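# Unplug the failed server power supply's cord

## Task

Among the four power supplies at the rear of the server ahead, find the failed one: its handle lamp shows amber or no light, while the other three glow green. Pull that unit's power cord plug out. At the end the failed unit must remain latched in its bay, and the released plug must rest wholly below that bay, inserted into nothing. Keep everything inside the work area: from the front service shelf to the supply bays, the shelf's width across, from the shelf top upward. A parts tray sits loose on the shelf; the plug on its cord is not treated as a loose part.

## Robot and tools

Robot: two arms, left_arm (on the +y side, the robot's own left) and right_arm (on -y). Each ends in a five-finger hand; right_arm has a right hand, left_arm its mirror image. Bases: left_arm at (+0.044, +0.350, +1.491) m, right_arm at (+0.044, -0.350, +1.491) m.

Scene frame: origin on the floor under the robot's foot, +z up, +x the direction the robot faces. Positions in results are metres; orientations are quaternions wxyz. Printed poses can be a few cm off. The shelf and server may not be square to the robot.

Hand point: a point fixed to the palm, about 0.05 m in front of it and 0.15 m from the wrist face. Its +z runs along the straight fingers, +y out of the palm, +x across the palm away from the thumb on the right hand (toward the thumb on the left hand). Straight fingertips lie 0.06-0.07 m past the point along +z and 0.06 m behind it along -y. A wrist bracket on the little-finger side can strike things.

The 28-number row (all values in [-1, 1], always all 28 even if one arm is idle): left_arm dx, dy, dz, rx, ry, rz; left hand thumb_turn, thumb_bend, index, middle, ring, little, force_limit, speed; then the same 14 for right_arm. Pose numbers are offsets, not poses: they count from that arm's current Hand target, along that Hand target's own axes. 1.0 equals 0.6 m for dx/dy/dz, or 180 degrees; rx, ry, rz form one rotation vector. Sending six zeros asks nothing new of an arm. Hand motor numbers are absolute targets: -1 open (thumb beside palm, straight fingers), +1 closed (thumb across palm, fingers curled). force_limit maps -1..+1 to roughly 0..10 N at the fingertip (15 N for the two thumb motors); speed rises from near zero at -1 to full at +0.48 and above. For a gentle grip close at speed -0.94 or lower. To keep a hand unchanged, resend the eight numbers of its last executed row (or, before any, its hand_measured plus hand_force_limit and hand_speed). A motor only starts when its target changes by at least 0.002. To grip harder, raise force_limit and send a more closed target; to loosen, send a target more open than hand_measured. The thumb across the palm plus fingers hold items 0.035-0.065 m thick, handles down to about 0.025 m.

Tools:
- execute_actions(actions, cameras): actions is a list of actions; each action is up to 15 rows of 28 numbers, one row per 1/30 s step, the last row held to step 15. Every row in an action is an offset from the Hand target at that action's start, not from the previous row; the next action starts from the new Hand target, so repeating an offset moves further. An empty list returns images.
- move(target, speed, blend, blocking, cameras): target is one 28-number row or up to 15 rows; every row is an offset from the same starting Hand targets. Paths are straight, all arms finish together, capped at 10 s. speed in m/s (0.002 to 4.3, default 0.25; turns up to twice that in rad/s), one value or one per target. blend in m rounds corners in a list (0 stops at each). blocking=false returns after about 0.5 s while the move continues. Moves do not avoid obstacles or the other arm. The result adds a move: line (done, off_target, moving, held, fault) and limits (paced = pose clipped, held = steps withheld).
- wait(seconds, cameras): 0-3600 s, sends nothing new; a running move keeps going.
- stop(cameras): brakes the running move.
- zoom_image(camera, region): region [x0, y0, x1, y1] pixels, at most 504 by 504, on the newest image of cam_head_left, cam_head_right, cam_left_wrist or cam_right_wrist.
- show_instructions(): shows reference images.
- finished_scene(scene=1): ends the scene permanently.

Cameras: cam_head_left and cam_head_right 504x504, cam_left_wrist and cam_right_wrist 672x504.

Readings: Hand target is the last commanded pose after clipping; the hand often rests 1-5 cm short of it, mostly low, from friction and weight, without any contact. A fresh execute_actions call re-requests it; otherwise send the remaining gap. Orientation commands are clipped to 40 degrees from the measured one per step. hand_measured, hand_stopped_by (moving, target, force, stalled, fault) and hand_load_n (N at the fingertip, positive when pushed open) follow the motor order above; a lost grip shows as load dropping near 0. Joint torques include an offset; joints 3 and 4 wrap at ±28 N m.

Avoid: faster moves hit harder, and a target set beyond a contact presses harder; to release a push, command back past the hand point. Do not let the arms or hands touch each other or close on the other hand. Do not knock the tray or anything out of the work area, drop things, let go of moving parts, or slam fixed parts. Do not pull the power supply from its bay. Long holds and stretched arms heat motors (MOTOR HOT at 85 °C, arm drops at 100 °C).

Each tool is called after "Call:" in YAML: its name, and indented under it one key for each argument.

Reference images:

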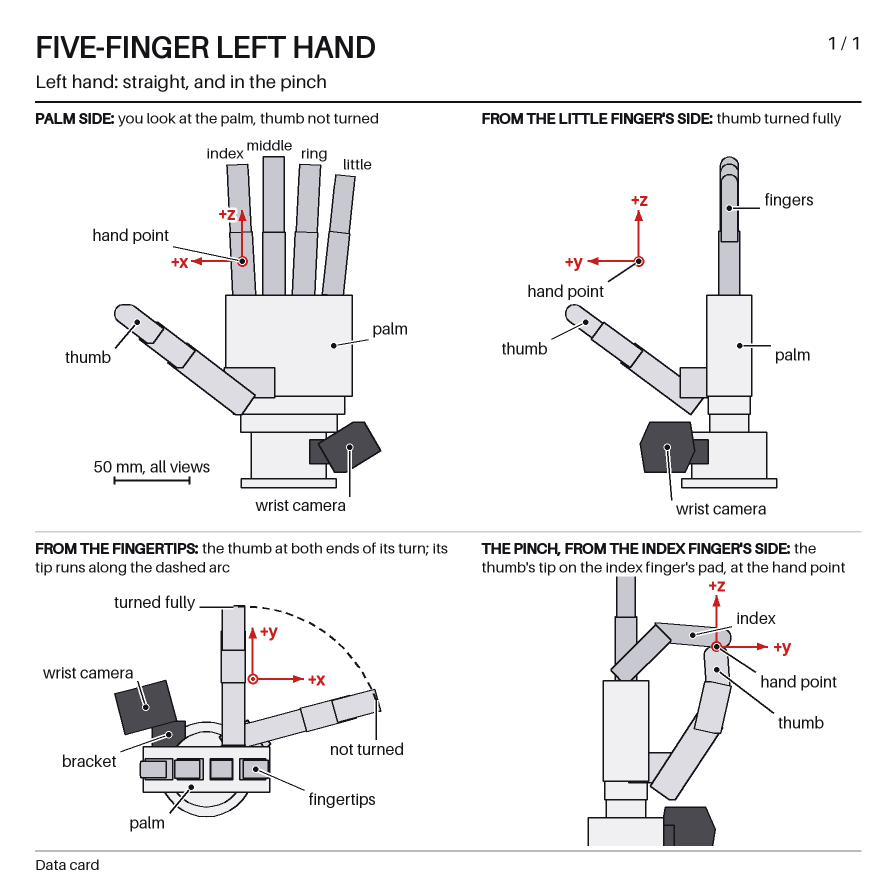

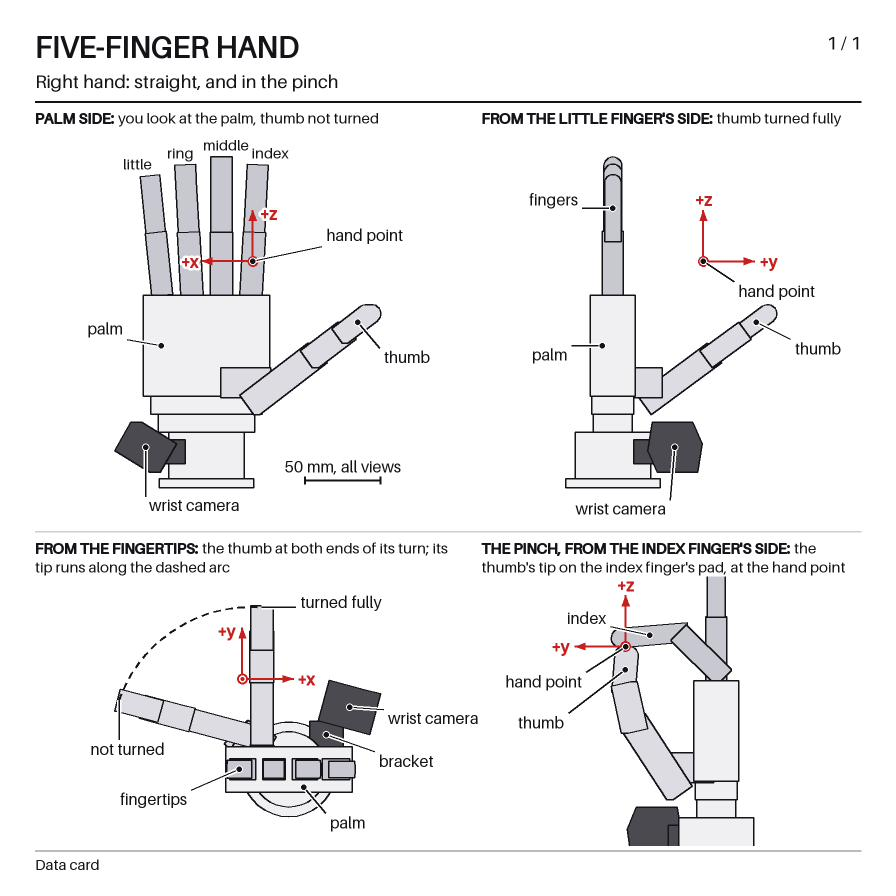

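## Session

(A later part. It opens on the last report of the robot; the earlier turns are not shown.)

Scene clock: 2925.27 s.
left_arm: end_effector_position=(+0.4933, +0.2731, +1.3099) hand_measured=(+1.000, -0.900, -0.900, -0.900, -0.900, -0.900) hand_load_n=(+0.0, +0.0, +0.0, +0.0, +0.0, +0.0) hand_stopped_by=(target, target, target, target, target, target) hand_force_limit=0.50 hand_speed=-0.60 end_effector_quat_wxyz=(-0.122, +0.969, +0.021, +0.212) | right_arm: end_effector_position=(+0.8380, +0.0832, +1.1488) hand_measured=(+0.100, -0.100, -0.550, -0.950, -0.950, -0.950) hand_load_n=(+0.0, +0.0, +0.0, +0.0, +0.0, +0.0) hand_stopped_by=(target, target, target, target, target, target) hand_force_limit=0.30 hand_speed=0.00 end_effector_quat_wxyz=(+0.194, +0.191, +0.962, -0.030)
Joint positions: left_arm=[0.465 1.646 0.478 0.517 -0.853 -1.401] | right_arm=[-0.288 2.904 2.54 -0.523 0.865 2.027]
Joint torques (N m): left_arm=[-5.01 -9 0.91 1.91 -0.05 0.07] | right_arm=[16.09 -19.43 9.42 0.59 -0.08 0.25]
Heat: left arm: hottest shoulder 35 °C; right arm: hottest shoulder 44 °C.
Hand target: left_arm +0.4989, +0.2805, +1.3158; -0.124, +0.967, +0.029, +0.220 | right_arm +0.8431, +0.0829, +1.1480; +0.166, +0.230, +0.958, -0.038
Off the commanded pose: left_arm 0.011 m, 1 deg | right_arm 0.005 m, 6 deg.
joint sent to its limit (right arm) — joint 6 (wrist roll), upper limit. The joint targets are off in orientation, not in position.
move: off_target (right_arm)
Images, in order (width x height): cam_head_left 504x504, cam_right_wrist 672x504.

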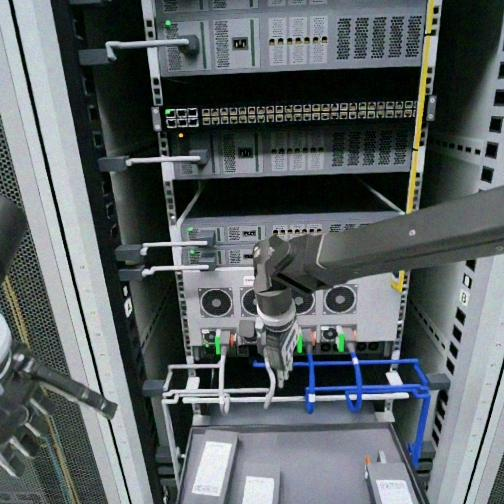

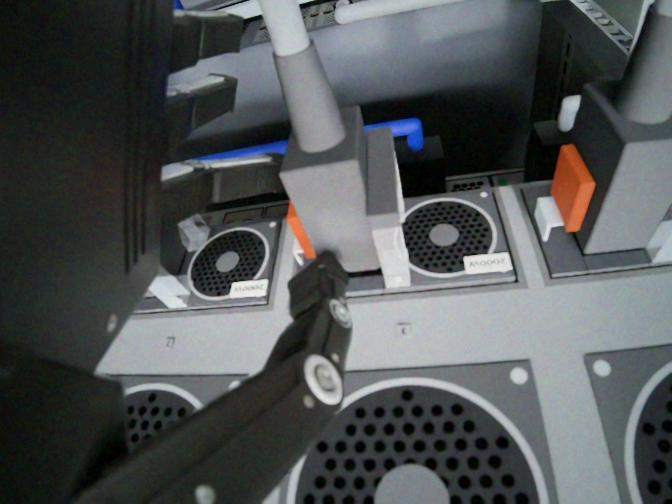

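Call:
move:
  target: [0,0,0,0,0,0,1,-0.9,-0.9,-0.9,-0.9,-0.9,0.5,-0.6,-0.012,0.011,0.004,0,0,0,0.25,-0.1,-0.55,-0.95,-0.95,-0.95,0.3,0.0]
  speed: 0.06
  cameras: ["cam_right_wrist"]

Call:
zoom_image:
  camera: "cam_right_wrist"
  region: [180, 90, 440, 350]

Scene clock: 2972.67 s.
left_arm: end_effector_position=(+0.4933, +0.2731, +1.3099) hand_measured=(+1.000, -0.900, -0.900, -0.900, -0.900, -0.900) hand_load_n=(+0.0, +0.0, +0.0, +0.5, +0.0, +0.0) hand_stopped_by=(target, target, target, target, target, target) hand_force_limit=0.50 hand_speed=-0.60 end_effector_quat_wxyz=(-0.122, +0.969, +0.021, +0.212) | right_arm: end_effector_position=(+0.8486, +0.0867, +1.1498) hand_measured=(+0.250, -0.100, -0.550, -0.950, -0.950, -0.950) hand_load_n=(-0.5, +0.0, +0.0, -0.5, +0.0, +0.0) hand_stopped_by=(target, target, target, target, target, target) hand_force_limit=0.30 hand_speed=0.00 end_effector_quat_wxyz=(+0.195, +0.192, +0.961, -0.029)
Joint positions: left_arm=[0.465 1.646 0.478 0.517 -0.853 -1.401] | right_arm=[-0.288 2.968 2.681 -0.597 0.865 2.027]
Joint torques (N m): left_arm=[-4.89 -8.76 0.92 1.89 -0.04 0.06] | right_arm=[15.85 -20.84 9.98 0.5 -0.12 0.18]
Heat: left arm: hottest shoulder 35 °C; right arm: hottest shoulder 44 °C.
Hand target: left_arm +0.4989, +0.2805, +1.3158; -0.124, +0.967, +0.029, +0.220 | right_arm +0.8529, +0.0854, +1.1482; +0.166, +0.230, +0.958, -0.038
Off the commanded pose: left_arm 0.011 m, 1 deg | right_arm 0.005 m, 6 deg.
joint sent to its limit (right arm) — joint 6 (wrist roll), upper limit. The joint targets are off in orientation, not in position.
move: off_target (right_arm)

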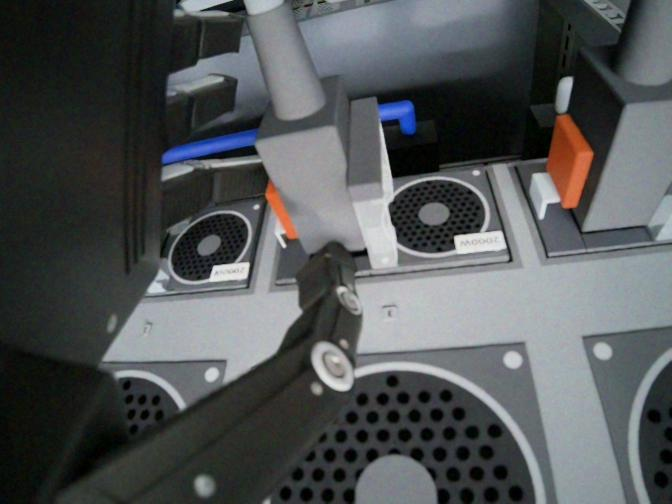

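Scaled by 1.938 from the camera's image (finer frame: 960x720).

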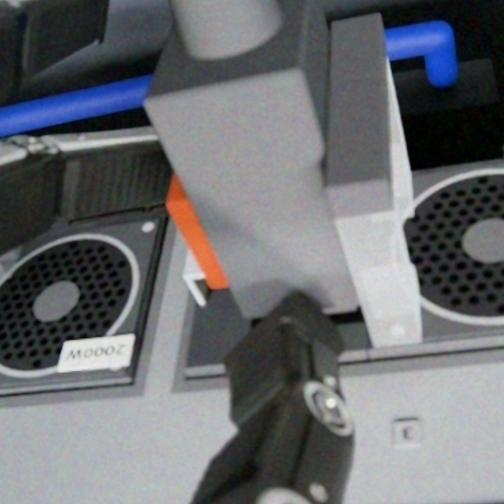

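Call:
move:
  target: [0,0,0,0,0,0,1,-0.9,-0.9,-0.9,-0.9,-0.9,0.5,-0.6,0.004,0,0.012,0,0,0,0.25,-0.1,-0.55,-0.95,-0.95,-0.95,0.3,0.0]
  speed: 0.06
  cameras: ["cam_right_wrist"]

Call:
zoom_image:
  camera: "cam_right_wrist"
  region: [180, 90, 440, 350]

Scene clock: 2978.63 s.
left_arm: end_effector_position=(+0.4933, +0.2731, +1.3099) hand_measured=(+1.000, -0.900, -0.900, -0.900, -0.900, -0.900) hand_load_n=(+0.0, +0.0, +0.0, +0.0, +0.0, +0.0) hand_stopped_by=(target, target, target, target, target, target) hand_force_limit=0.50 hand_speed=-0.60 end_effector_quat_wxyz=(-0.122, +0.969, +0.021, +0.212) | right_arm: end_effector_position=(+0.8486, +0.0899, +1.1463) hand_measured=(+0.250, -0.100, -0.550, -0.950, -0.950, -0.950) hand_load_n=(+0.0, -1.0, +0.5, +0.0, +0.0, +0.0) hand_stopped_by=(target, target, target, target, target, target) hand_force_limit=0.30 hand_speed=0.00 end_effector_quat_wxyz=(+0.195, +0.193, +0.961, -0.028)
Joint positions: left_arm=[0.465 1.646 0.478 0.517 -0.853 -1.401] | right_arm=[-0.288 3 2.736 -0.62 0.863 2.028]
Joint torques (N m): left_arm=[-5.01 -8.94 0.92 1.88 -0.04 0.06] | right_arm=[15.74 -20.01 10.17 0.65 -0.28 0.24]
Heat: left arm: hottest shoulder 35 °C; right arm: hottest shoulder 44 °C.
Hand target: left_arm +0.4989, +0.2805, +1.3158; -0.124, +0.967, +0.029, +0.220 | right_arm +0.8530, +0.0853, +1.1406; +0.166, +0.230, +0.958, -0.038
Off the commanded pose: left_arm 0.011 m, 1 deg | right_arm 0.009 m, 6 deg.
joint sent to its limit (right arm) — joint 6 (wrist roll), upper limit. The joint targets are off in orientation, not in position.
move: off_target (right_arm)

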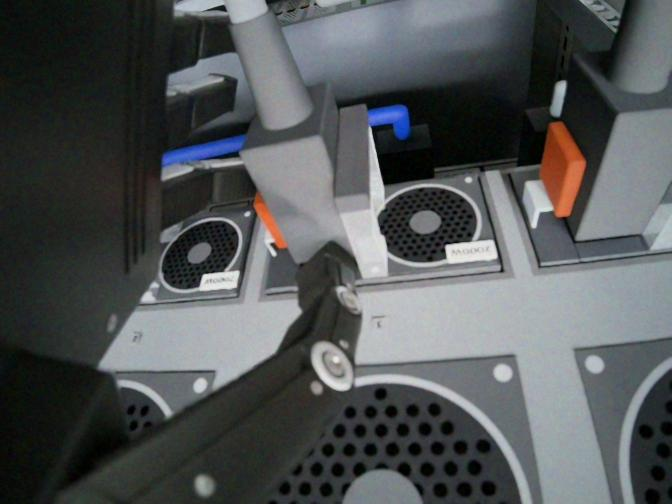

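Scaled by 1.938 from the camera's image (finer frame: 960x720).

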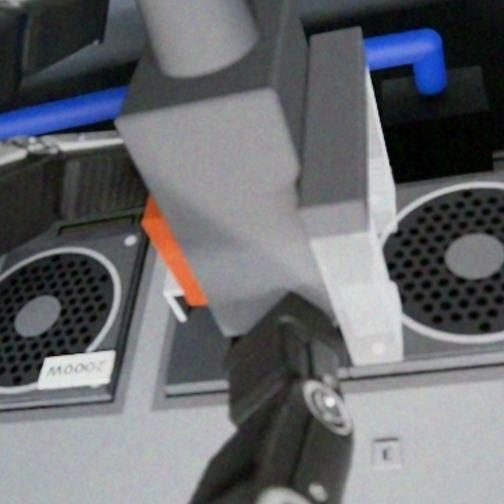

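Call:
move:
  target: [0,0,0,0,0,0,1,-0.9,-0.9,-0.9,-0.9,-0.9,0.5,-0.6,-0.001,-0.009,0.009,0,0,0,0.25,-0.1,-0.55,-0.95,-0.95,-0.95,0.3,0.0]
  speed: 0.06
  cameras: ["cam_right_wrist"]

Call:
zoom_image:
  camera: "cam_right_wrist"
  region: [180, 90, 440, 350]

Scene clock: 2985.83 s.
left_arm: end_effector_position=(+0.4933, +0.2731, +1.3099) hand_measured=(+1.000, -0.900, -0.900, -0.900, -0.900, -0.900) hand_load_n=(+0.0, +0.0, +0.0, +0.0, +0.0, +0.0) hand_stopped_by=(target, target, target, target, target, target) hand_force_limit=0.50 hand_speed=-0.60 end_effector_quat_wxyz=(-0.122, +0.969, +0.021, +0.212) | right_arm: end_effector_position=(+0.8486, +0.0899, +1.1463) hand_measured=(+0.250, -0.100, -0.550, -0.950, -0.950, -0.950) hand_load_n=(+0.0, -1.0, +0.0, +0.0, +0.0, +0.0) hand_stopped_by=(target, target, target, target, target, target) hand_force_limit=0.30 hand_speed=0.00 end_effector_quat_wxyz=(+0.195, +0.193, +0.961, -0.028)
Joint positions: left_arm=[0.465 1.646 0.478 0.517 -0.853 -1.401] | right_arm=[-0.288 3 2.736 -0.62 0.863 2.028]
Joint torques (N m): left_arm=[-4.95 -9 0.91 1.84 -0.05 0.06] | right_arm=[15.21 -20.42 8.53 0.95 -0.3 0.28]
Heat: left arm: hottest shoulder 35 °C; right arm: hottest shoulder 44 °C.
Hand target: left_arm +0.4989, +0.2805, +1.3158; -0.124, +0.967, +0.029, +0.220 | right_arm +0.8527, +0.0794, +1.1357; +0.166, +0.230, +0.958, -0.038
Off the commanded pose: left_arm 0.011 m, 1 deg | right_arm 0.015 m, 6 deg.
joint sent to its limit (right arm) — joint 6 (wrist roll), upper limit. The joint targets are off in orientation, not in position.
move: off_target (right_arm)

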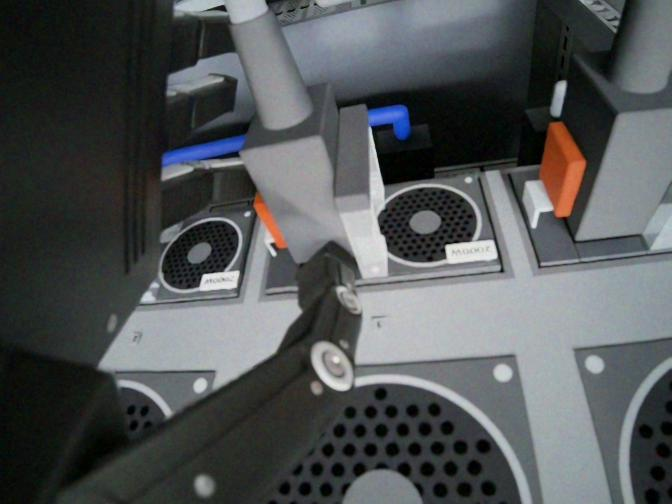

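Scaled by 1.938 from the camera's image (finer frame: 960x720).

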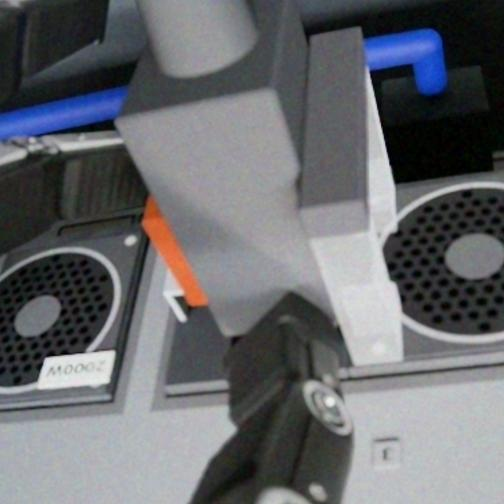

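Call:
execute_actions:
  actions:
    - [[0,0,0,0,0,0,1,-0.9,-0.9,-0.9,-0.9,-0.9,0.5,-0.6,0,0,0,0,0,0,0.25,-0.1,-0.55,-0.95,-0.95,-0.95,0.3,0.0]]
  cameras: ["cam_right_wrist"]

Call:
zoom_image:
  camera: "cam_right_wrist"
  region: [180, 90, 440, 350]

Scene clock: 2994.37 s.
left_arm: end_effector_position=(+0.4933, +0.2731, +1.3099) hand_measured=(+1.000, -0.900, -0.900, -0.900, -0.900, -0.900) hand_load_n=(+0.0, +0.0, +0.0, +0.0, +0.0, +0.0) hand_stopped_by=(target, target, target, target, target, target) hand_force_limit=0.50 hand_speed=-0.60 end_effector_quat_wxyz=(-0.122, +0.969, +0.021, +0.212) | right_arm: end_effector_position=(+0.8486, +0.0899, +1.1463) hand_measured=(+0.250, -0.100, -0.550, -0.950, -0.950, -0.950) hand_load_n=(-0.5, -1.0, +0.0, +0.0, +0.0, +0.0) hand_stopped_by=(target, target, target, target, target, target) hand_force_limit=0.30 hand_speed=0.00 end_effector_quat_wxyz=(+0.195, +0.193, +0.961, -0.028)
Joint positions: left_arm=[0.465 1.646 0.478 0.517 -0.853 -1.401] | right_arm=[-0.288 3 2.736 -0.62 0.863 2.028]
Joint torques (N m): left_arm=[-4.89 -8.76 0.9 1.87 -0.05 0.07] | right_arm=[14.97 -20.13 8.46 0.98 -0.32 0.28]
Heat: left arm: hottest shoulder 35 °C; right arm: hottest shoulder 44 °C.
Hand target: left_arm +0.4989, +0.2805, +1.3158; -0.124, +0.967, +0.029, +0.220 | right_arm +0.8527, +0.0794, +1.1357; +0.166, +0.230, +0.958, -0.038
Off the commanded pose: left_arm 0.011 m, 1 deg | right_arm 0.015 m, 6 deg.
joint sent to its limit (right arm) — joint 6 (wrist roll), upper limit. The joint targets are off in orientation, not in position.
Step readings (end_effector_position of left_arm | right_arm):
0: (+0.4933, +0.2731, +1.3099) | (+0.8486, +0.0899, +1.1463)
1: (+0.4933, +0.2731, +1.3099) | (+0.8486, +0.0899, +1.1463)
2: (+0.4933, +0.2731, +1.3099) | (+0.8486, +0.0899, +1.1463)
4: (+0.4933, +0.2731, +1.3099) | (+0.8486, +0.0899, +1.1463)
8: (+0.4933, +0.2731, +1.3099) | (+0.8486, +0.0899, +1.1463)
15: (+0.4933, +0.2731, +1.3099) | (+0.8486, +0.0899, +1.1463)

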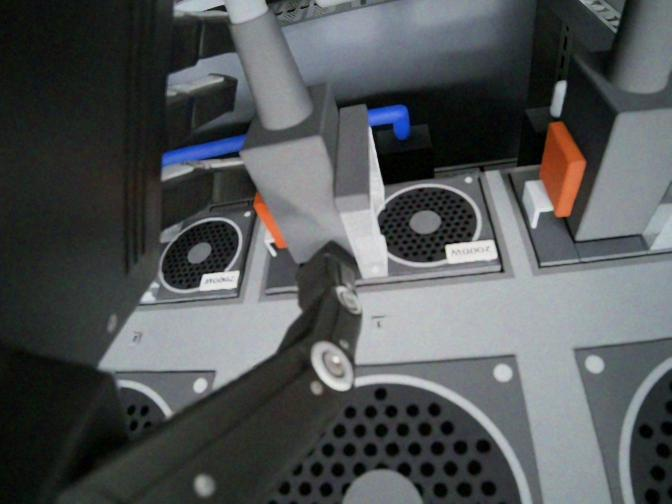

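Scaled by 1.938 from the camera's image (finer frame: 960x720).

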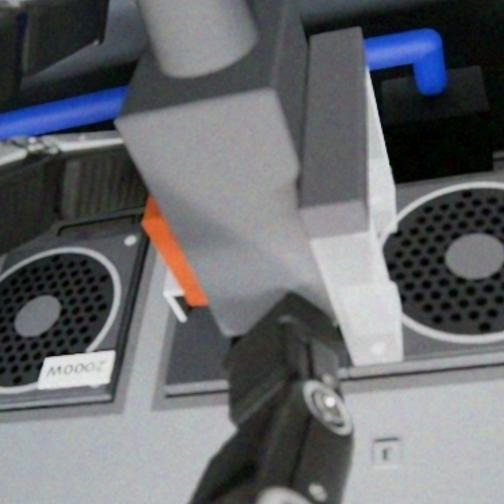

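Call:
move:
  target: [0,0,0,0,0,0,1,-0.9,-0.9,-0.9,-0.9,-0.9,0.5,-0.6,-0.003,-0.010,0.009,0,0,0,0.25,-0.1,-0.55,-0.95,-0.95,-0.95,0.3,0.0]
  speed: 0.06
  cameras: ["cam_right_wrist"]

Call:
zoom_image:
  camera: "cam_right_wrist"
  region: [180, 90, 440, 350]

Scene clock: 2999.93 s.
left_arm: end_effector_position=(+0.4933, +0.2731, +1.3099) hand_measured=(+1.000, -0.900, -0.900, -0.900, -0.900, -0.900) hand_load_n=(+0.0, +0.0, +0.0, +0.0, +0.0, +0.0) hand_stopped_by=(target, target, target, target, target, target) hand_force_limit=0.50 hand_speed=-0.60 end_effector_quat_wxyz=(-0.122, +0.969, +0.021, +0.212) | right_arm: end_effector_position=(+0.8485, +0.0902, +1.1463) hand_measured=(+0.250, -0.100, -0.550, -0.950, -0.950, -0.950) hand_load_n=(+0.0, -1.5, +0.0, +0.0, +0.0, +0.0) hand_stopped_by=(target, target, target, target, target, target) hand_force_limit=0.30 hand_speed=0.00 end_effector_quat_wxyz=(+0.195, +0.193, +0.961, -0.027)
Joint positions: left_arm=[0.465 1.646 0.478 0.517 -0.853 -1.401] | right_arm=[-0.288 3 2.736 -0.62 0.861 2.029]
Joint torques (N m): left_arm=[-4.78 -8.82 0.9 1.87 -0.04 0.05] | right_arm=[14.39 -21.25 6.84 1.03 -0.38 0.2]
Heat: left arm: hottest shoulder 35 °C; right arm: hottest shoulder 44 °C.
Hand target: left_arm +0.4989, +0.2805, +1.3158; -0.124, +0.967, +0.029, +0.220 | right_arm +0.8531, +0.0725, +1.1312; +0.166, +0.230, +0.958, -0.038
Off the commanded pose: left_arm 0.011 m, 1 deg | right_arm 0.024 m, 6 deg.
joint sent to its limit (right arm) — joint 6 (wrist roll), upper limit. The joint targets are off in orientation, not in position.
move: off_target (right_arm)

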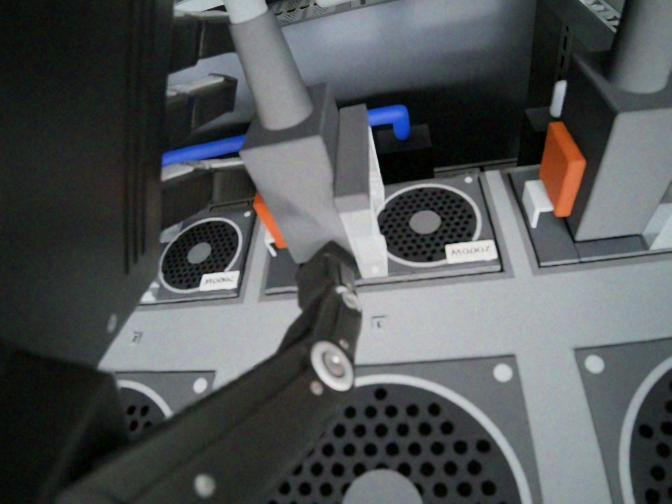

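Scaled by 1.938 from the camera's image (finer frame: 960x720).

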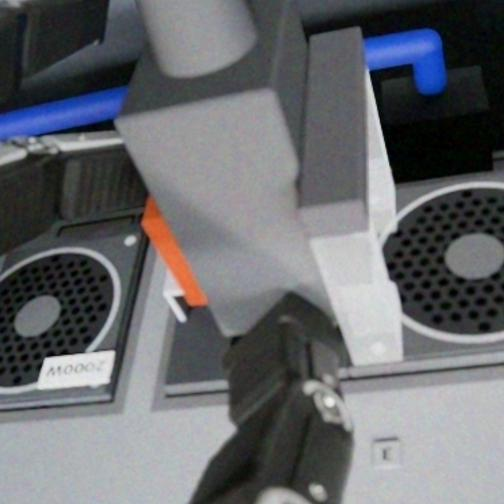

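Call:
move:
  target: [0,0,0,0,0,0,1,-0.9,-0.9,-0.9,-0.9,-0.9,0.5,-0.6,-0.011,0,-0.0314,0,0,0,0.25,-0.1,-0.55,-0.95,-0.95,-0.95,0.3,0.0]
  speed: 0.06
  cameras: ["cam_right_wrist"]

Scene clock: 3006.93 s.
left_arm: end_effector_position=(+0.4933, +0.2731, +1.3099) hand_measured=(+1.000, -0.900, -0.900, -0.900, -0.900, -0.900) hand_load_n=(+0.0, +0.0, +0.0, +0.0, +0.0, +0.0) hand_stopped_by=(target, target, target, target, target, target) hand_force_limit=0.50 hand_speed=-0.60 end_effector_quat_wxyz=(-0.122, +0.969, +0.021, +0.212) | right_arm: end_effector_position=(+0.8419, +0.0858, +1.1484) hand_measured=(+0.250, -0.100, -0.550, -0.950, -0.950, -0.950) hand_load_n=(+0.0, +0.0, +0.0, +0.0, +0.0, +0.0) hand_stopped_by=(target, target, target, target, target, target) hand_force_limit=0.30 hand_speed=0.00 end_effector_quat_wxyz=(+0.188, +0.186, +0.964, -0.030)
Joint positions: left_arm=[0.465 1.646 0.478 0.517 -0.853 -1.401] | right_arm=[-0.288 2.942 2.631 -0.594 0.861 2.03]
Joint torques (N m): left_arm=[-4.84 -9 0.85 1.91 -0.04 0.07] | right_arm=[16.5 -22.83 5.89 1.48 -0.09 0.16]
Heat: left arm: hottest shoulder 35 °C; right arm: hottest shoulder 44 °C.
Hand target: left_arm +0.4989, +0.2805, +1.3158; -0.124, +0.967, +0.029, +0.220 | right_arm +0.8530, +0.0725, +1.1512; +0.166, +0.230, +0.958, -0.038
Off the commanded pose: left_arm 0.011 m, 1 deg | right_arm 0.018 m, 6 deg.
joint sent to its limit (right arm) — joint 6 (wrist roll), upper limit. The joint targets are off in orientation, not in position.
move: off_target (right_arm)

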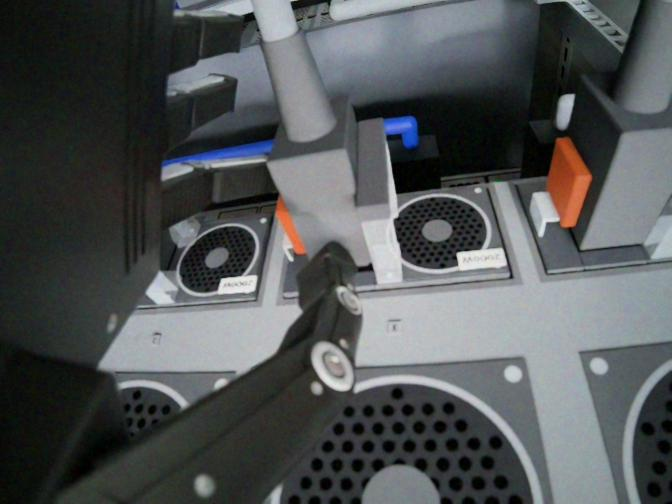

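Call:
move:
  target: [0,0,0,0,0,0,1,-0.9,-0.9,-0.9,-0.9,-0.9,0.5,-0.6,-0.008,0.005,0.003,0,0,0,0.25,-0.1,-0.55,-0.95,-0.95,-0.95,0.3,0.0]
  speed: 0.06
  cameras: ["cam_right_wrist"]

Call:
zoom_image:
  camera: "cam_right_wrist"
  region: [180, 90, 440, 350]

Scene clock: 3013.40 s.
left_arm: end_effector_position=(+0.4933, +0.2731, +1.3099) hand_measured=(+1.000, -0.900, -0.900, -0.900, -0.900, -0.900) hand_load_n=(+0.0, +0.0, +0.0, +0.0, +0.0, +0.0) hand_stopped_by=(target, target, target, target, target, target) hand_force_limit=0.50 hand_speed=-0.60 end_effector_quat_wxyz=(-0.122, +0.969, +0.021, +0.212) | right_arm: end_effector_position=(+0.8419, +0.0858, +1.1484) hand_measured=(+0.250, -0.100, -0.550, -0.950, -0.950, -0.950) hand_load_n=(+0.0, +0.0, +0.0, +0.0, +0.0, +0.0) hand_stopped_by=(target, target, target, target, target, target) hand_force_limit=0.30 hand_speed=0.00 end_effector_quat_wxyz=(+0.188, +0.186, +0.964, -0.030)
Joint positions: left_arm=[0.465 1.646 0.478 0.517 -0.853 -1.401] | right_arm=[-0.288 2.942 2.631 -0.594 0.861 2.03]
Joint torques (N m): left_arm=[-4.95 -8.94 0.85 1.94 -0.06 0.07] | right_arm=[15.03 -20.84 10.11 0.7 -0.25 0.24]
Heat: left arm: hottest shoulder 35 °C; right arm: hottest shoulder 45 °C.
Hand target: left_arm +0.4989, +0.2805, +1.3158; -0.124, +0.967, +0.029, +0.220 | right_arm +0.8589, +0.0729, +1.1511; +0.166, +0.230, +0.958, -0.038
Off the commanded pose: left_arm 0.011 m, 1 deg | right_arm 0.022 m, 6 deg.
joint sent to its limit (right arm) — joint 6 (wrist roll), upper limit. The joint targets are off in orientation, not in position.
move: off_target (right_arm)

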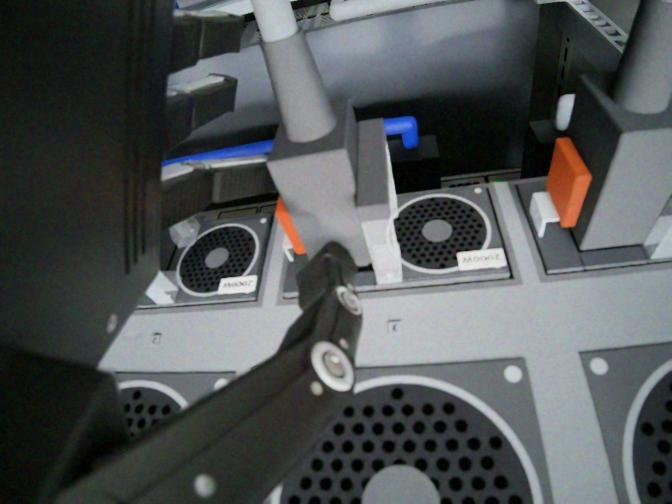

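Scaled by 1.938 from the camera's image (finer frame: 960x720).

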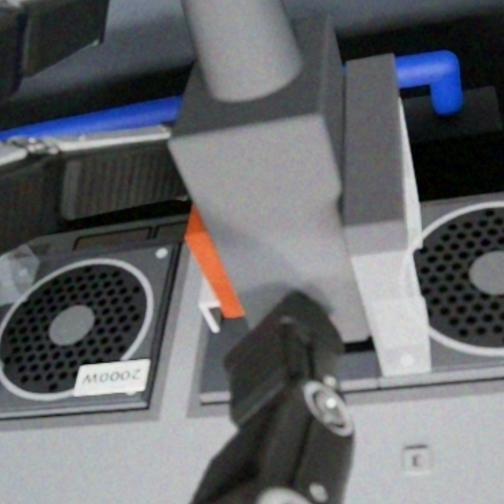

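Call:
move:
  target: [0,0,0,0,0,0,1,-0.9,-0.9,-0.9,-0.9,-0.9,0.5,-0.6,-0.006,0.004,0.005,0,0,0,0.25,-0.1,-0.55,-0.95,-0.95,-0.95,0.3,0.0]
  speed: 0.1
  cameras: ["cam_right_wrist"]

Scene clock: 3017.37 s.
left_arm: end_effector_position=(+0.4933, +0.2731, +1.3099) hand_measured=(+1.000, -0.900, -0.900, -0.900, -0.900, -0.900) hand_load_n=(+0.0, +0.0, +0.0, +0.0, +0.0, +0.0) hand_stopped_by=(target, target, target, target, target, target) hand_force_limit=0.50 hand_speed=-0.60 end_effector_quat_wxyz=(-0.122, +0.969, +0.021, +0.212) | right_arm: end_effector_position=(+0.8493, +0.0864, +1.1516) hand_measured=(+0.250, -0.100, -0.550, -0.950, -0.950, -0.950) hand_load_n=(+0.0, +0.0, +1.0, +0.0, +0.0, +0.0) hand_stopped_by=(target, target, target, target, target, target) hand_force_limit=0.30 hand_speed=0.00 end_effector_quat_wxyz=(+0.189, +0.188, +0.963, -0.028)
Joint positions: left_arm=[0.465 1.646 0.478 0.517 -0.853 -1.401] | right_arm=[-0.289 2.972 2.705 -0.633 0.857 2.03]
Joint torques (N m): left_arm=[-4.89 -8.82 0.91 1.92 -0.05 0.06] | right_arm=[15.62 -20.42 10.44 0.62 -0.21 0.2]
Heat: left arm: hottest shoulder 35 °C; right arm: hottest shoulder 45 °C.
Hand target: left_arm +0.4989, +0.2805, +1.3158; -0.124, +0.967, +0.029, +0.220 | right_arm +0.8641, +0.0727, +1.1494; +0.166, +0.230, +0.958, -0.038
Off the commanded pose: left_arm 0.011 m, 1 deg | right_arm 0.020 m, 6 deg.
joint sent to its limit (right arm) — joint 6 (wrist roll), upper limit. The joint targets are off in orientation, not in position.
move: off_target (right_arm)

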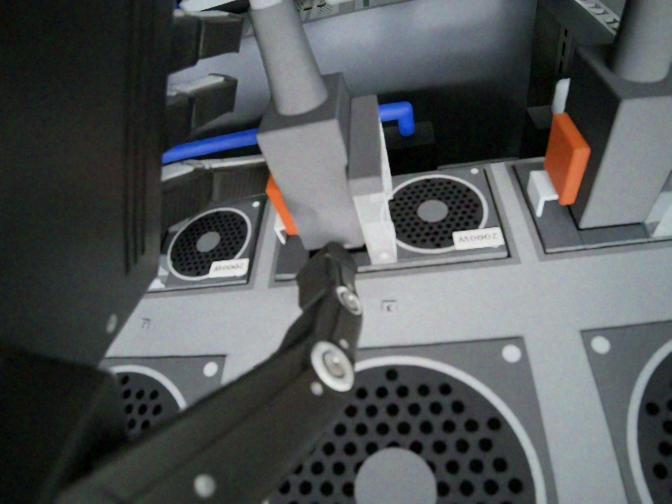

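Call:
move:
  target: [0,0,0,0,0,0,1,-0.9,-0.9,-0.9,-0.9,-0.9,0.5,-0.6,0.004,-0.003,0.012,0,0,0,0.25,-0.1,-0.55,-0.95,-0.95,-0.95,0.3,0.0]
  speed: 0.1
  cameras: ["cam_right_wrist"]

Call:
zoom_image:
  camera: "cam_right_wrist"
  region: [180, 90, 440, 350]

Scene clock: 3022.97 s.
left_arm: end_effector_position=(+0.4933, +0.2731, +1.3099) hand_measured=(+1.000, -0.900, -0.900, -0.900, -0.900, -0.900) hand_load_n=(+0.0, +0.0, +0.0, +0.0, +0.0, +0.0) hand_stopped_by=(target, target, target, target, target, target) hand_force_limit=0.50 hand_speed=-0.60 end_effector_quat_wxyz=(-0.122, +0.969, +0.021, +0.212) | right_arm: end_effector_position=(+0.8497, +0.0885, +1.1496) hand_measured=(+0.250, -0.100, -0.550, -0.950, -0.950, -0.950) hand_load_n=(-0.5, -1.0, +0.0, +0.0, +0.0, +0.0) hand_stopped_by=(target, target, target, target, target, target) hand_force_limit=0.30 hand_speed=0.00 end_effector_quat_wxyz=(+0.190, +0.189, +0.963, -0.027)
Joint positions: left_arm=[0.465 1.646 0.478 0.517 -0.853 -1.401] | right_arm=[-0.289 2.992 2.736 -0.641 0.856 2.03]
Joint torques (N m): left_arm=[-4.95 -9 0.87 1.92 -0.04 0.07] | right_arm=[14.62 -20.42 10.51 0.65 -0.22 0.18]
Heat: left arm: hottest shoulder 35 °C; right arm: hottest shoulder 45 °C.
Hand target: left_arm +0.4989, +0.2805, +1.3158; -0.124, +0.967, +0.029, +0.220 | right_arm +0.8632, +0.0713, +1.1418; +0.166, +0.230, +0.958, -0.038
Off the commanded pose: left_arm 0.011 m, 1 deg | right_arm 0.024 m, 6 deg.
joint sent to its limit (right arm) — joint 6 (wrist roll), upper limit. The joint targets are off in orientation, not in position.
move: off_target (right_arm)

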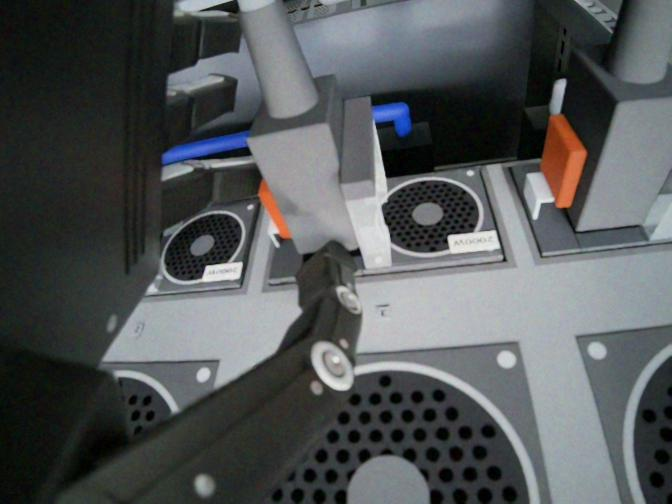

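Scaled by 1.938 from the camera's image (finer frame: 960x720).

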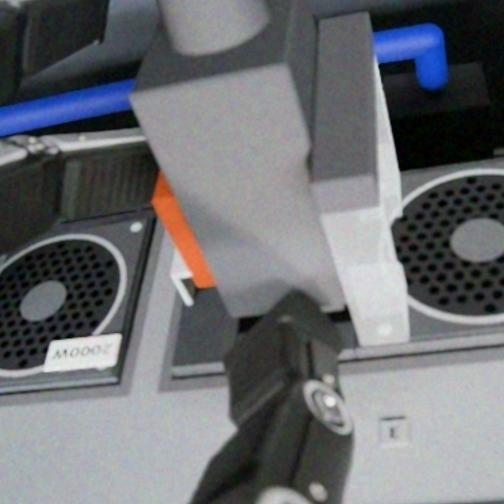

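Call:
move:
  target: [0,0,0,0,0,0,1,-0.9,-0.9,-0.9,-0.9,-0.9,0.5,-0.6,-0.006,-0.013,0.002,0,0,0,0.25,-0.1,-0.55,-0.95,-0.95,-0.95,0.3,0.0]
  speed: 0.1
  cameras: ["cam_right_wrist"]

Scene clock: 3029.00 s.
left_arm: end_effector_position=(+0.4933, +0.2731, +1.3099) hand_measured=(+1.000, -0.900, -0.900, -0.900, -0.900, -0.900) hand_load_n=(+0.0, +0.0, +0.0, +0.0, +0.0, +0.0) hand_stopped_by=(target, target, target, target, target, target) hand_force_limit=0.50 hand_speed=-0.60 end_effector_quat_wxyz=(-0.122, +0.969, +0.021, +0.212) | right_arm: end_effector_position=(+0.8499, +0.0876, +1.1488) hand_measured=(+0.250, -0.100, -0.550, -0.950, -0.950, -0.950) hand_load_n=(-1.0, -0.5, +0.0, +0.0, +0.5, +0.0) hand_stopped_by=(target, target, target, target, target, target) hand_force_limit=0.30 hand_speed=0.00 end_effector_quat_wxyz=(+0.190, +0.189, +0.963, -0.026)
Joint positions: left_arm=[0.465 1.646 0.478 0.517 -0.853 -1.401] | right_arm=[-0.29 2.992 2.736 -0.641 0.854 2.03]
Joint torques (N m): left_arm=[-4.89 -9 0.9 1.91 -0.04 0.08] | right_arm=[14.45 -22.89 6.74 1.02 -0.13 0.28]
Heat: left arm: hottest shoulder 35 °C; right arm: hottest shoulder 44 °C.
Hand target: left_arm +0.4989, +0.2805, +1.3158; -0.124, +0.967, +0.029, +0.220 | right_arm +0.8631, +0.0625, +1.1418; +0.166, +0.230, +0.958, -0.038
Off the commanded pose: left_arm 0.011 m, 1 deg | right_arm 0.029 m, 6 deg.
joint sent to its limit (right arm) — joint 6 (wrist roll), upper limit. The joint targets are off in orientation, not in position.
move: off_target (right_arm)

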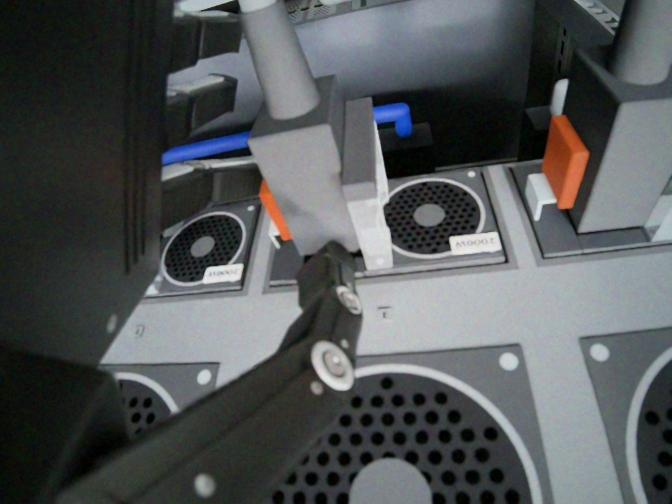

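Call:
move:
  target: [0,0,0,0,0,0,1,-0.9,-0.9,-0.9,-0.9,-0.9,0.5,-0.6,-0.006,0,-0.014,0,0,0,0.25,-0.1,-0.55,-0.95,-0.95,-0.95,0.3,0.0]
  speed: 0.1

Scene clock: 3046.53 s.
left_arm: end_effector_position=(+0.4933, +0.2731, +1.3099) hand_measured=(+1.000, -0.900, -0.900, -0.900, -0.900, -0.900) hand_load_n=(+0.0, -0.5, +0.0, +0.0, +0.0, +0.0) hand_stopped_by=(target, target, target, target, target, target) hand_force_limit=0.50 hand_speed=-0.60 end_effector_quat_wxyz=(-0.122, +0.969, +0.021, +0.212) | right_arm: end_effector_position=(+0.8495, +0.0836, +1.1505) hand_measured=(+0.250, -0.100, -0.550, -0.950, -0.950, -0.950) hand_load_n=(+0.0, +0.0, +0.0, +0.0, +0.0, +0.0) hand_stopped_by=(target, target, target, target, target, target) hand_force_limit=0.30 hand_speed=0.00 end_effector_quat_wxyz=(+0.186, +0.187, +0.964, -0.029)
Joint positions: left_arm=[0.465 1.646 0.478 0.517 -0.853 -1.401] | right_arm=[-0.292 2.969 2.704 -0.641 0.854 2.03]
Joint torques (N m): left_arm=[-4.84 -9 0.91 1.95 -0.06 0.08] | right_arm=[14.8 -23.18 6.13 1.42 -0.03 0.19]
Heat: left arm: hottest shoulder 35 °C; right arm: hottest shoulder 44 °C.
Hand target: left_arm +0.4989, +0.2805, +1.3158; -0.124, +0.967, +0.029, +0.220 | right_arm +0.8638, +0.0621, +1.1511; +0.166, +0.230, +0.958, -0.038
Off the commanded pose: left_arm 0.011 m, 1 deg | right_arm 0.026 m, 6 deg.
joint sent to its limit (right arm) — joint 6 (wrist roll), upper limit. The joint targets are off in orientation, not in position.
move: off_target (right_arm)

Call:
move:
  target: [0,0,0,0,0,0,1,-0.9,-0.9,-0.9,-0.9,-0.9,0.5,-0.6,-0.005,-0.010,0.001,0,0,0,0.25,-0.1,-0.55,-0.95,-0.95,-0.95,0.3,0.0]
  speed: 0.1
  cameras: ["cam_right_wrist"]

Scene clock: 3050.77 s.
left_arm: end_effector_position=(+0.4933, +0.2731, +1.3099) hand_measured=(+1.000, -0.900, -0.900, -0.900, -0.900, -0.900) hand_load_n=(+0.0, +0.0, +0.0, +0.0, +0.0, +0.0) hand_stopped_by=(target, target, target, target, target, target) hand_force_limit=0.50 hand_speed=-0.60 end_effector_quat_wxyz=(-0.122, +0.969, +0.021, +0.212) | right_arm: end_effector_position=(+0.8487, +0.0770, +1.1517) hand_measured=(+0.250, -0.100, -0.550, -0.950, -0.950, -0.950) hand_load_n=(+0.0, -0.5, +0.0, +0.0, +0.0, +0.0) hand_stopped_by=(target, target, target, target, target, target) hand_force_limit=0.30 hand_speed=0.00 end_effector_quat_wxyz=(+0.184, +0.187, +0.965, -0.031)
Joint positions: left_arm=[0.465 1.646 0.478 0.517 -0.853 -1.401] | right_arm=[-0.296 2.932 2.64 -0.618 0.854 2.03]
Joint torques (N m): left_arm=[-4.95 -8.7 0.88 1.95 -0.05 0.06] | right_arm=[14.56 -23.59 5.91 1.61 -0.2 0.26]
Heat: left arm: hottest shoulder 35 °C; right arm: hottest shoulder 44 °C.
Hand target: left_arm +0.4989, +0.2805, +1.3158; -0.124, +0.967, +0.029, +0.220 | right_arm +0.8637, +0.0554, +1.1515; +0.166, +0.230, +0.958, -0.038
Off the commanded pose: left_arm 0.011 m, 1 deg | right_arm 0.026 m, 6 deg.
joint sent to its limit (right arm) — joint 6 (wrist roll), upper limit. The joint targets are off in orientation, not in position.
move: off_target (right_arm)

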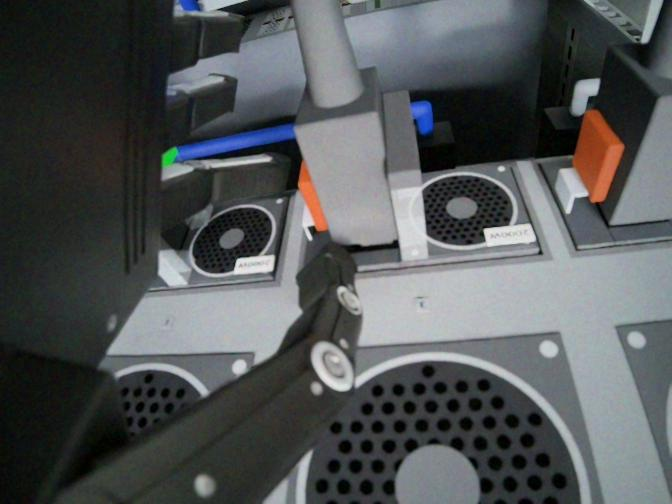

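Call:
move:
  target: [0,0,0,0,0,0,1,-0.9,-0.9,-0.9,-0.9,-0.9,0.5,-0.6,0.005,0.003,0.012,0,0,0,0.25,-0.1,-0.55,-0.95,-0.95,-0.95,0.3,0.0]
  speed: 0.1
  cameras: ["cam_right_wrist"]

Scene clock: 3055.83 s.
left_arm: end_effector_position=(+0.4933, +0.2731, +1.3099) hand_measured=(+1.000, -0.900, -0.900, -0.900, -0.900, -0.900) hand_load_n=(+0.0, +0.0, +0.0, +0.0, +0.0, +0.0) hand_stopped_by=(target, target, target, target, target, target) hand_force_limit=0.50 hand_speed=-0.60 end_effector_quat_wxyz=(-0.122, +0.969, +0.021, +0.212) | right_arm: end_effector_position=(+0.8493, +0.0760, +1.1510) hand_measured=(+0.250, -0.100, -0.550, -0.950, -0.950, -0.950) hand_load_n=(+0.0, +0.0, +0.0, +0.0, +0.5, +0.0) hand_stopped_by=(target, target, target, target, target, target) hand_force_limit=0.30 hand_speed=0.00 end_effector_quat_wxyz=(+0.183, +0.187, +0.965, -0.030)
Joint positions: left_arm=[0.465 1.646 0.478 0.517 -0.853 -1.401] | right_arm=[-0.298 2.932 2.64 -0.618 0.851 2.03]
Joint torques (N m): left_arm=[-4.72 -8.64 0.92 1.91 -0.04 0.07] | right_arm=[14.21 -21.19 8.9 1.25 -0.22 0.25]
Heat: left arm: hottest shoulder 35 °C; right arm: hottest shoulder 44 °C.
Hand target: left_arm +0.4989, +0.2805, +1.3158; -0.124, +0.967, +0.029, +0.220 | right_arm +0.8642, +0.0572, +1.1437; +0.166, +0.230, +0.958, -0.038
Off the commanded pose: left_arm 0.011 m, 1 deg | right_arm 0.025 m, 5 deg.
joint sent to its limit (right arm) — joint 6 (wrist roll), upper limit. The joint targets are off in orientation, not in position.
move: off_target (right_arm)

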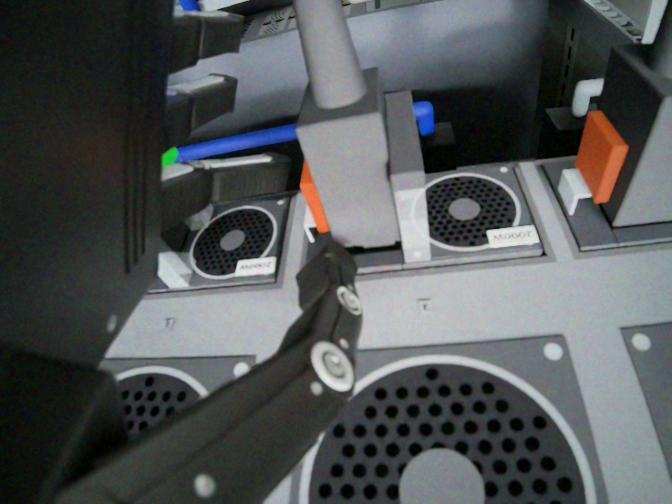

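Call:
move:
  target: [0,0,0,0,0,0,1,-0.9,-0.9,-0.9,-0.9,-0.9,0.5,-0.6,0.009,0.015,0.002,0,0,0,0.25,-0.1,-0.55,-0.95,-0.95,-0.95,0.3,0.0]
  speed: 0.1
  cameras: ["cam_right_wrist"]

Scene clock: 3060.27 s.
left_arm: end_effector_position=(+0.4933, +0.2731, +1.3099) hand_measured=(+1.000, -0.900, -0.900, -0.900, -0.900, -0.900) hand_load_n=(+0.0, +0.0, +0.0, +0.0, +0.0, +0.0) hand_stopped_by=(target, target, target, target, target, target) hand_force_limit=0.50 hand_speed=-0.60 end_effector_quat_wxyz=(-0.122, +0.969, +0.021, +0.212) | right_arm: end_effector_position=(+0.8505, +0.0802, +1.1464) hand_measured=(+0.250, -0.100, -0.550, -0.950, -0.950, -0.950) hand_load_n=(-1.0, -4.0, +0.5, +0.0, +0.0, +0.0) hand_stopped_by=(target, target, target, target, target, target) hand_force_limit=0.30 hand_speed=0.00 end_effector_quat_wxyz=(+0.185, +0.189, +0.964, -0.029)
Joint positions: left_arm=[0.465 1.646 0.478 0.517 -0.853 -1.401] | right_arm=[-0.298 2.973 2.709 -0.64 0.851 2.03]
Joint torques (N m): left_arm=[-4.89 -8.94 0.92 1.87 -0.05 0.06] | right_arm=[14.97 -19.66 10.66 0.99 -0.2 0.18]
Heat: left arm: hottest shoulder 35 °C; right arm: hottest shoulder 45 °C.
Hand target: left_arm +0.4989, +0.2805, +1.3158; -0.124, +0.967, +0.029, +0.220 | right_arm +0.8641, +0.0674, +1.1407; +0.166, +0.230, +0.958, -0.038
Off the commanded pose: left_arm 0.011 m, 1 deg | right_arm 0.020 m, 5 deg.
joint sent to its limit (right arm) — joint 6 (wrist roll), upper limit. The joint targets are off in orientation, not in position.
move: off_target (right_arm)

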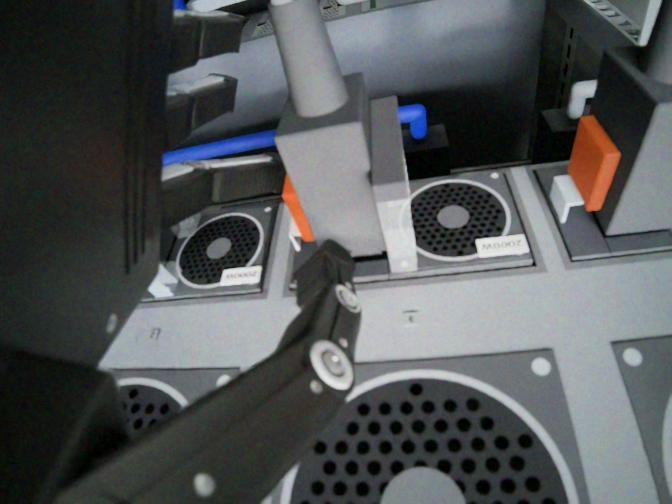

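Call:
move:
  target: [0,0,0,0,0,0,1,-0.9,-0.9,-0.9,-0.9,-0.9,0.5,-0.6,0.003,0.008,-0.005,0,0,0,0.25,-0.1,-0.55,-0.95,-0.95,-0.95,0.3,0.0]
  speed: 0.1
  cameras: ["cam_right_wrist"]

Call:
zoom_image:
  camera: "cam_right_wrist"
  region: [180, 90, 440, 350]

Scene clock: 3069.90 s.
left_arm: end_effector_position=(+0.4933, +0.2731, +1.3099) hand_measured=(+1.000, -0.900, -0.900, -0.900, -0.900, -0.900) hand_load_n=(+0.0, -0.5, +0.0, +0.0, +0.0, +0.0) hand_stopped_by=(target, target, target, target, target, target) hand_force_limit=0.50 hand_speed=-0.60 end_effector_quat_wxyz=(-0.122, +0.969, +0.021, +0.212) | right_arm: end_effector_position=(+0.8510, +0.0808, +1.1463) hand_measured=(+0.250, -0.098, -0.550, -0.950, -0.950, -0.950) hand_load_n=(-0.5, -6.5, +0.0, +0.0, +0.0, +0.0) hand_stopped_by=(target, target, target, target, target, target) hand_force_limit=0.30 hand_speed=0.00 end_effector_quat_wxyz=(+0.185, +0.189, +0.964, -0.032)
Joint positions: left_arm=[0.465 1.646 0.478 0.517 -0.853 -1.401] | right_arm=[-0.297 2.993 2.749 -0.665 0.858 2.032]
Joint torques (N m): left_arm=[-4.89 -9 0.91 1.92 -0.03 0.07] | right_arm=[15.56 -20.42 11.02 1.31 -0.38 0.18]
Heat: left arm: hottest shoulder 35 °C; right arm: hottest shoulder 44 °C.
Hand target: left_arm +0.4989, +0.2805, +1.3158; -0.124, +0.967, +0.029, +0.220 | right_arm +0.8638, +0.0729, +1.1429; +0.166, +0.230, +0.958, -0.038
Off the commanded pose: left_arm 0.011 m, 1 deg | right_arm 0.015 m, 5 deg.
joint sent to its limit (right arm) — joint 6 (wrist roll), upper limit. The joint targets are off in orientation, not in position.
move: off_target (right_arm)

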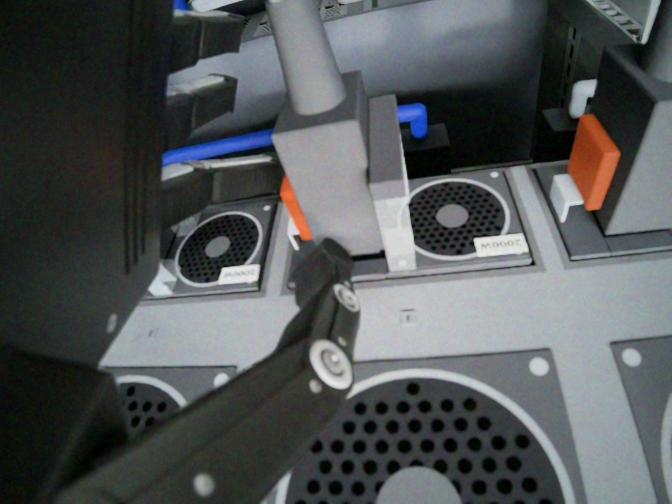

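Scaled by 1.938 from the camera's image (finer frame: 960x720).

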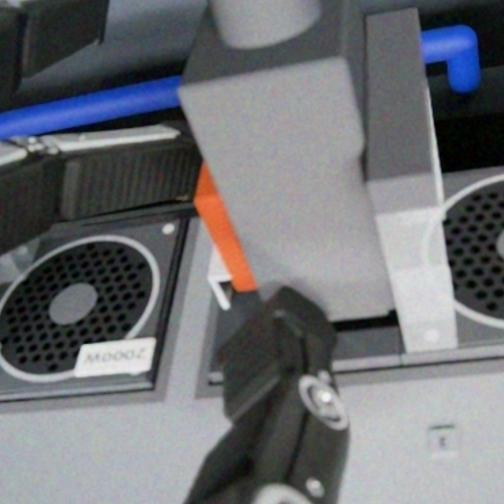

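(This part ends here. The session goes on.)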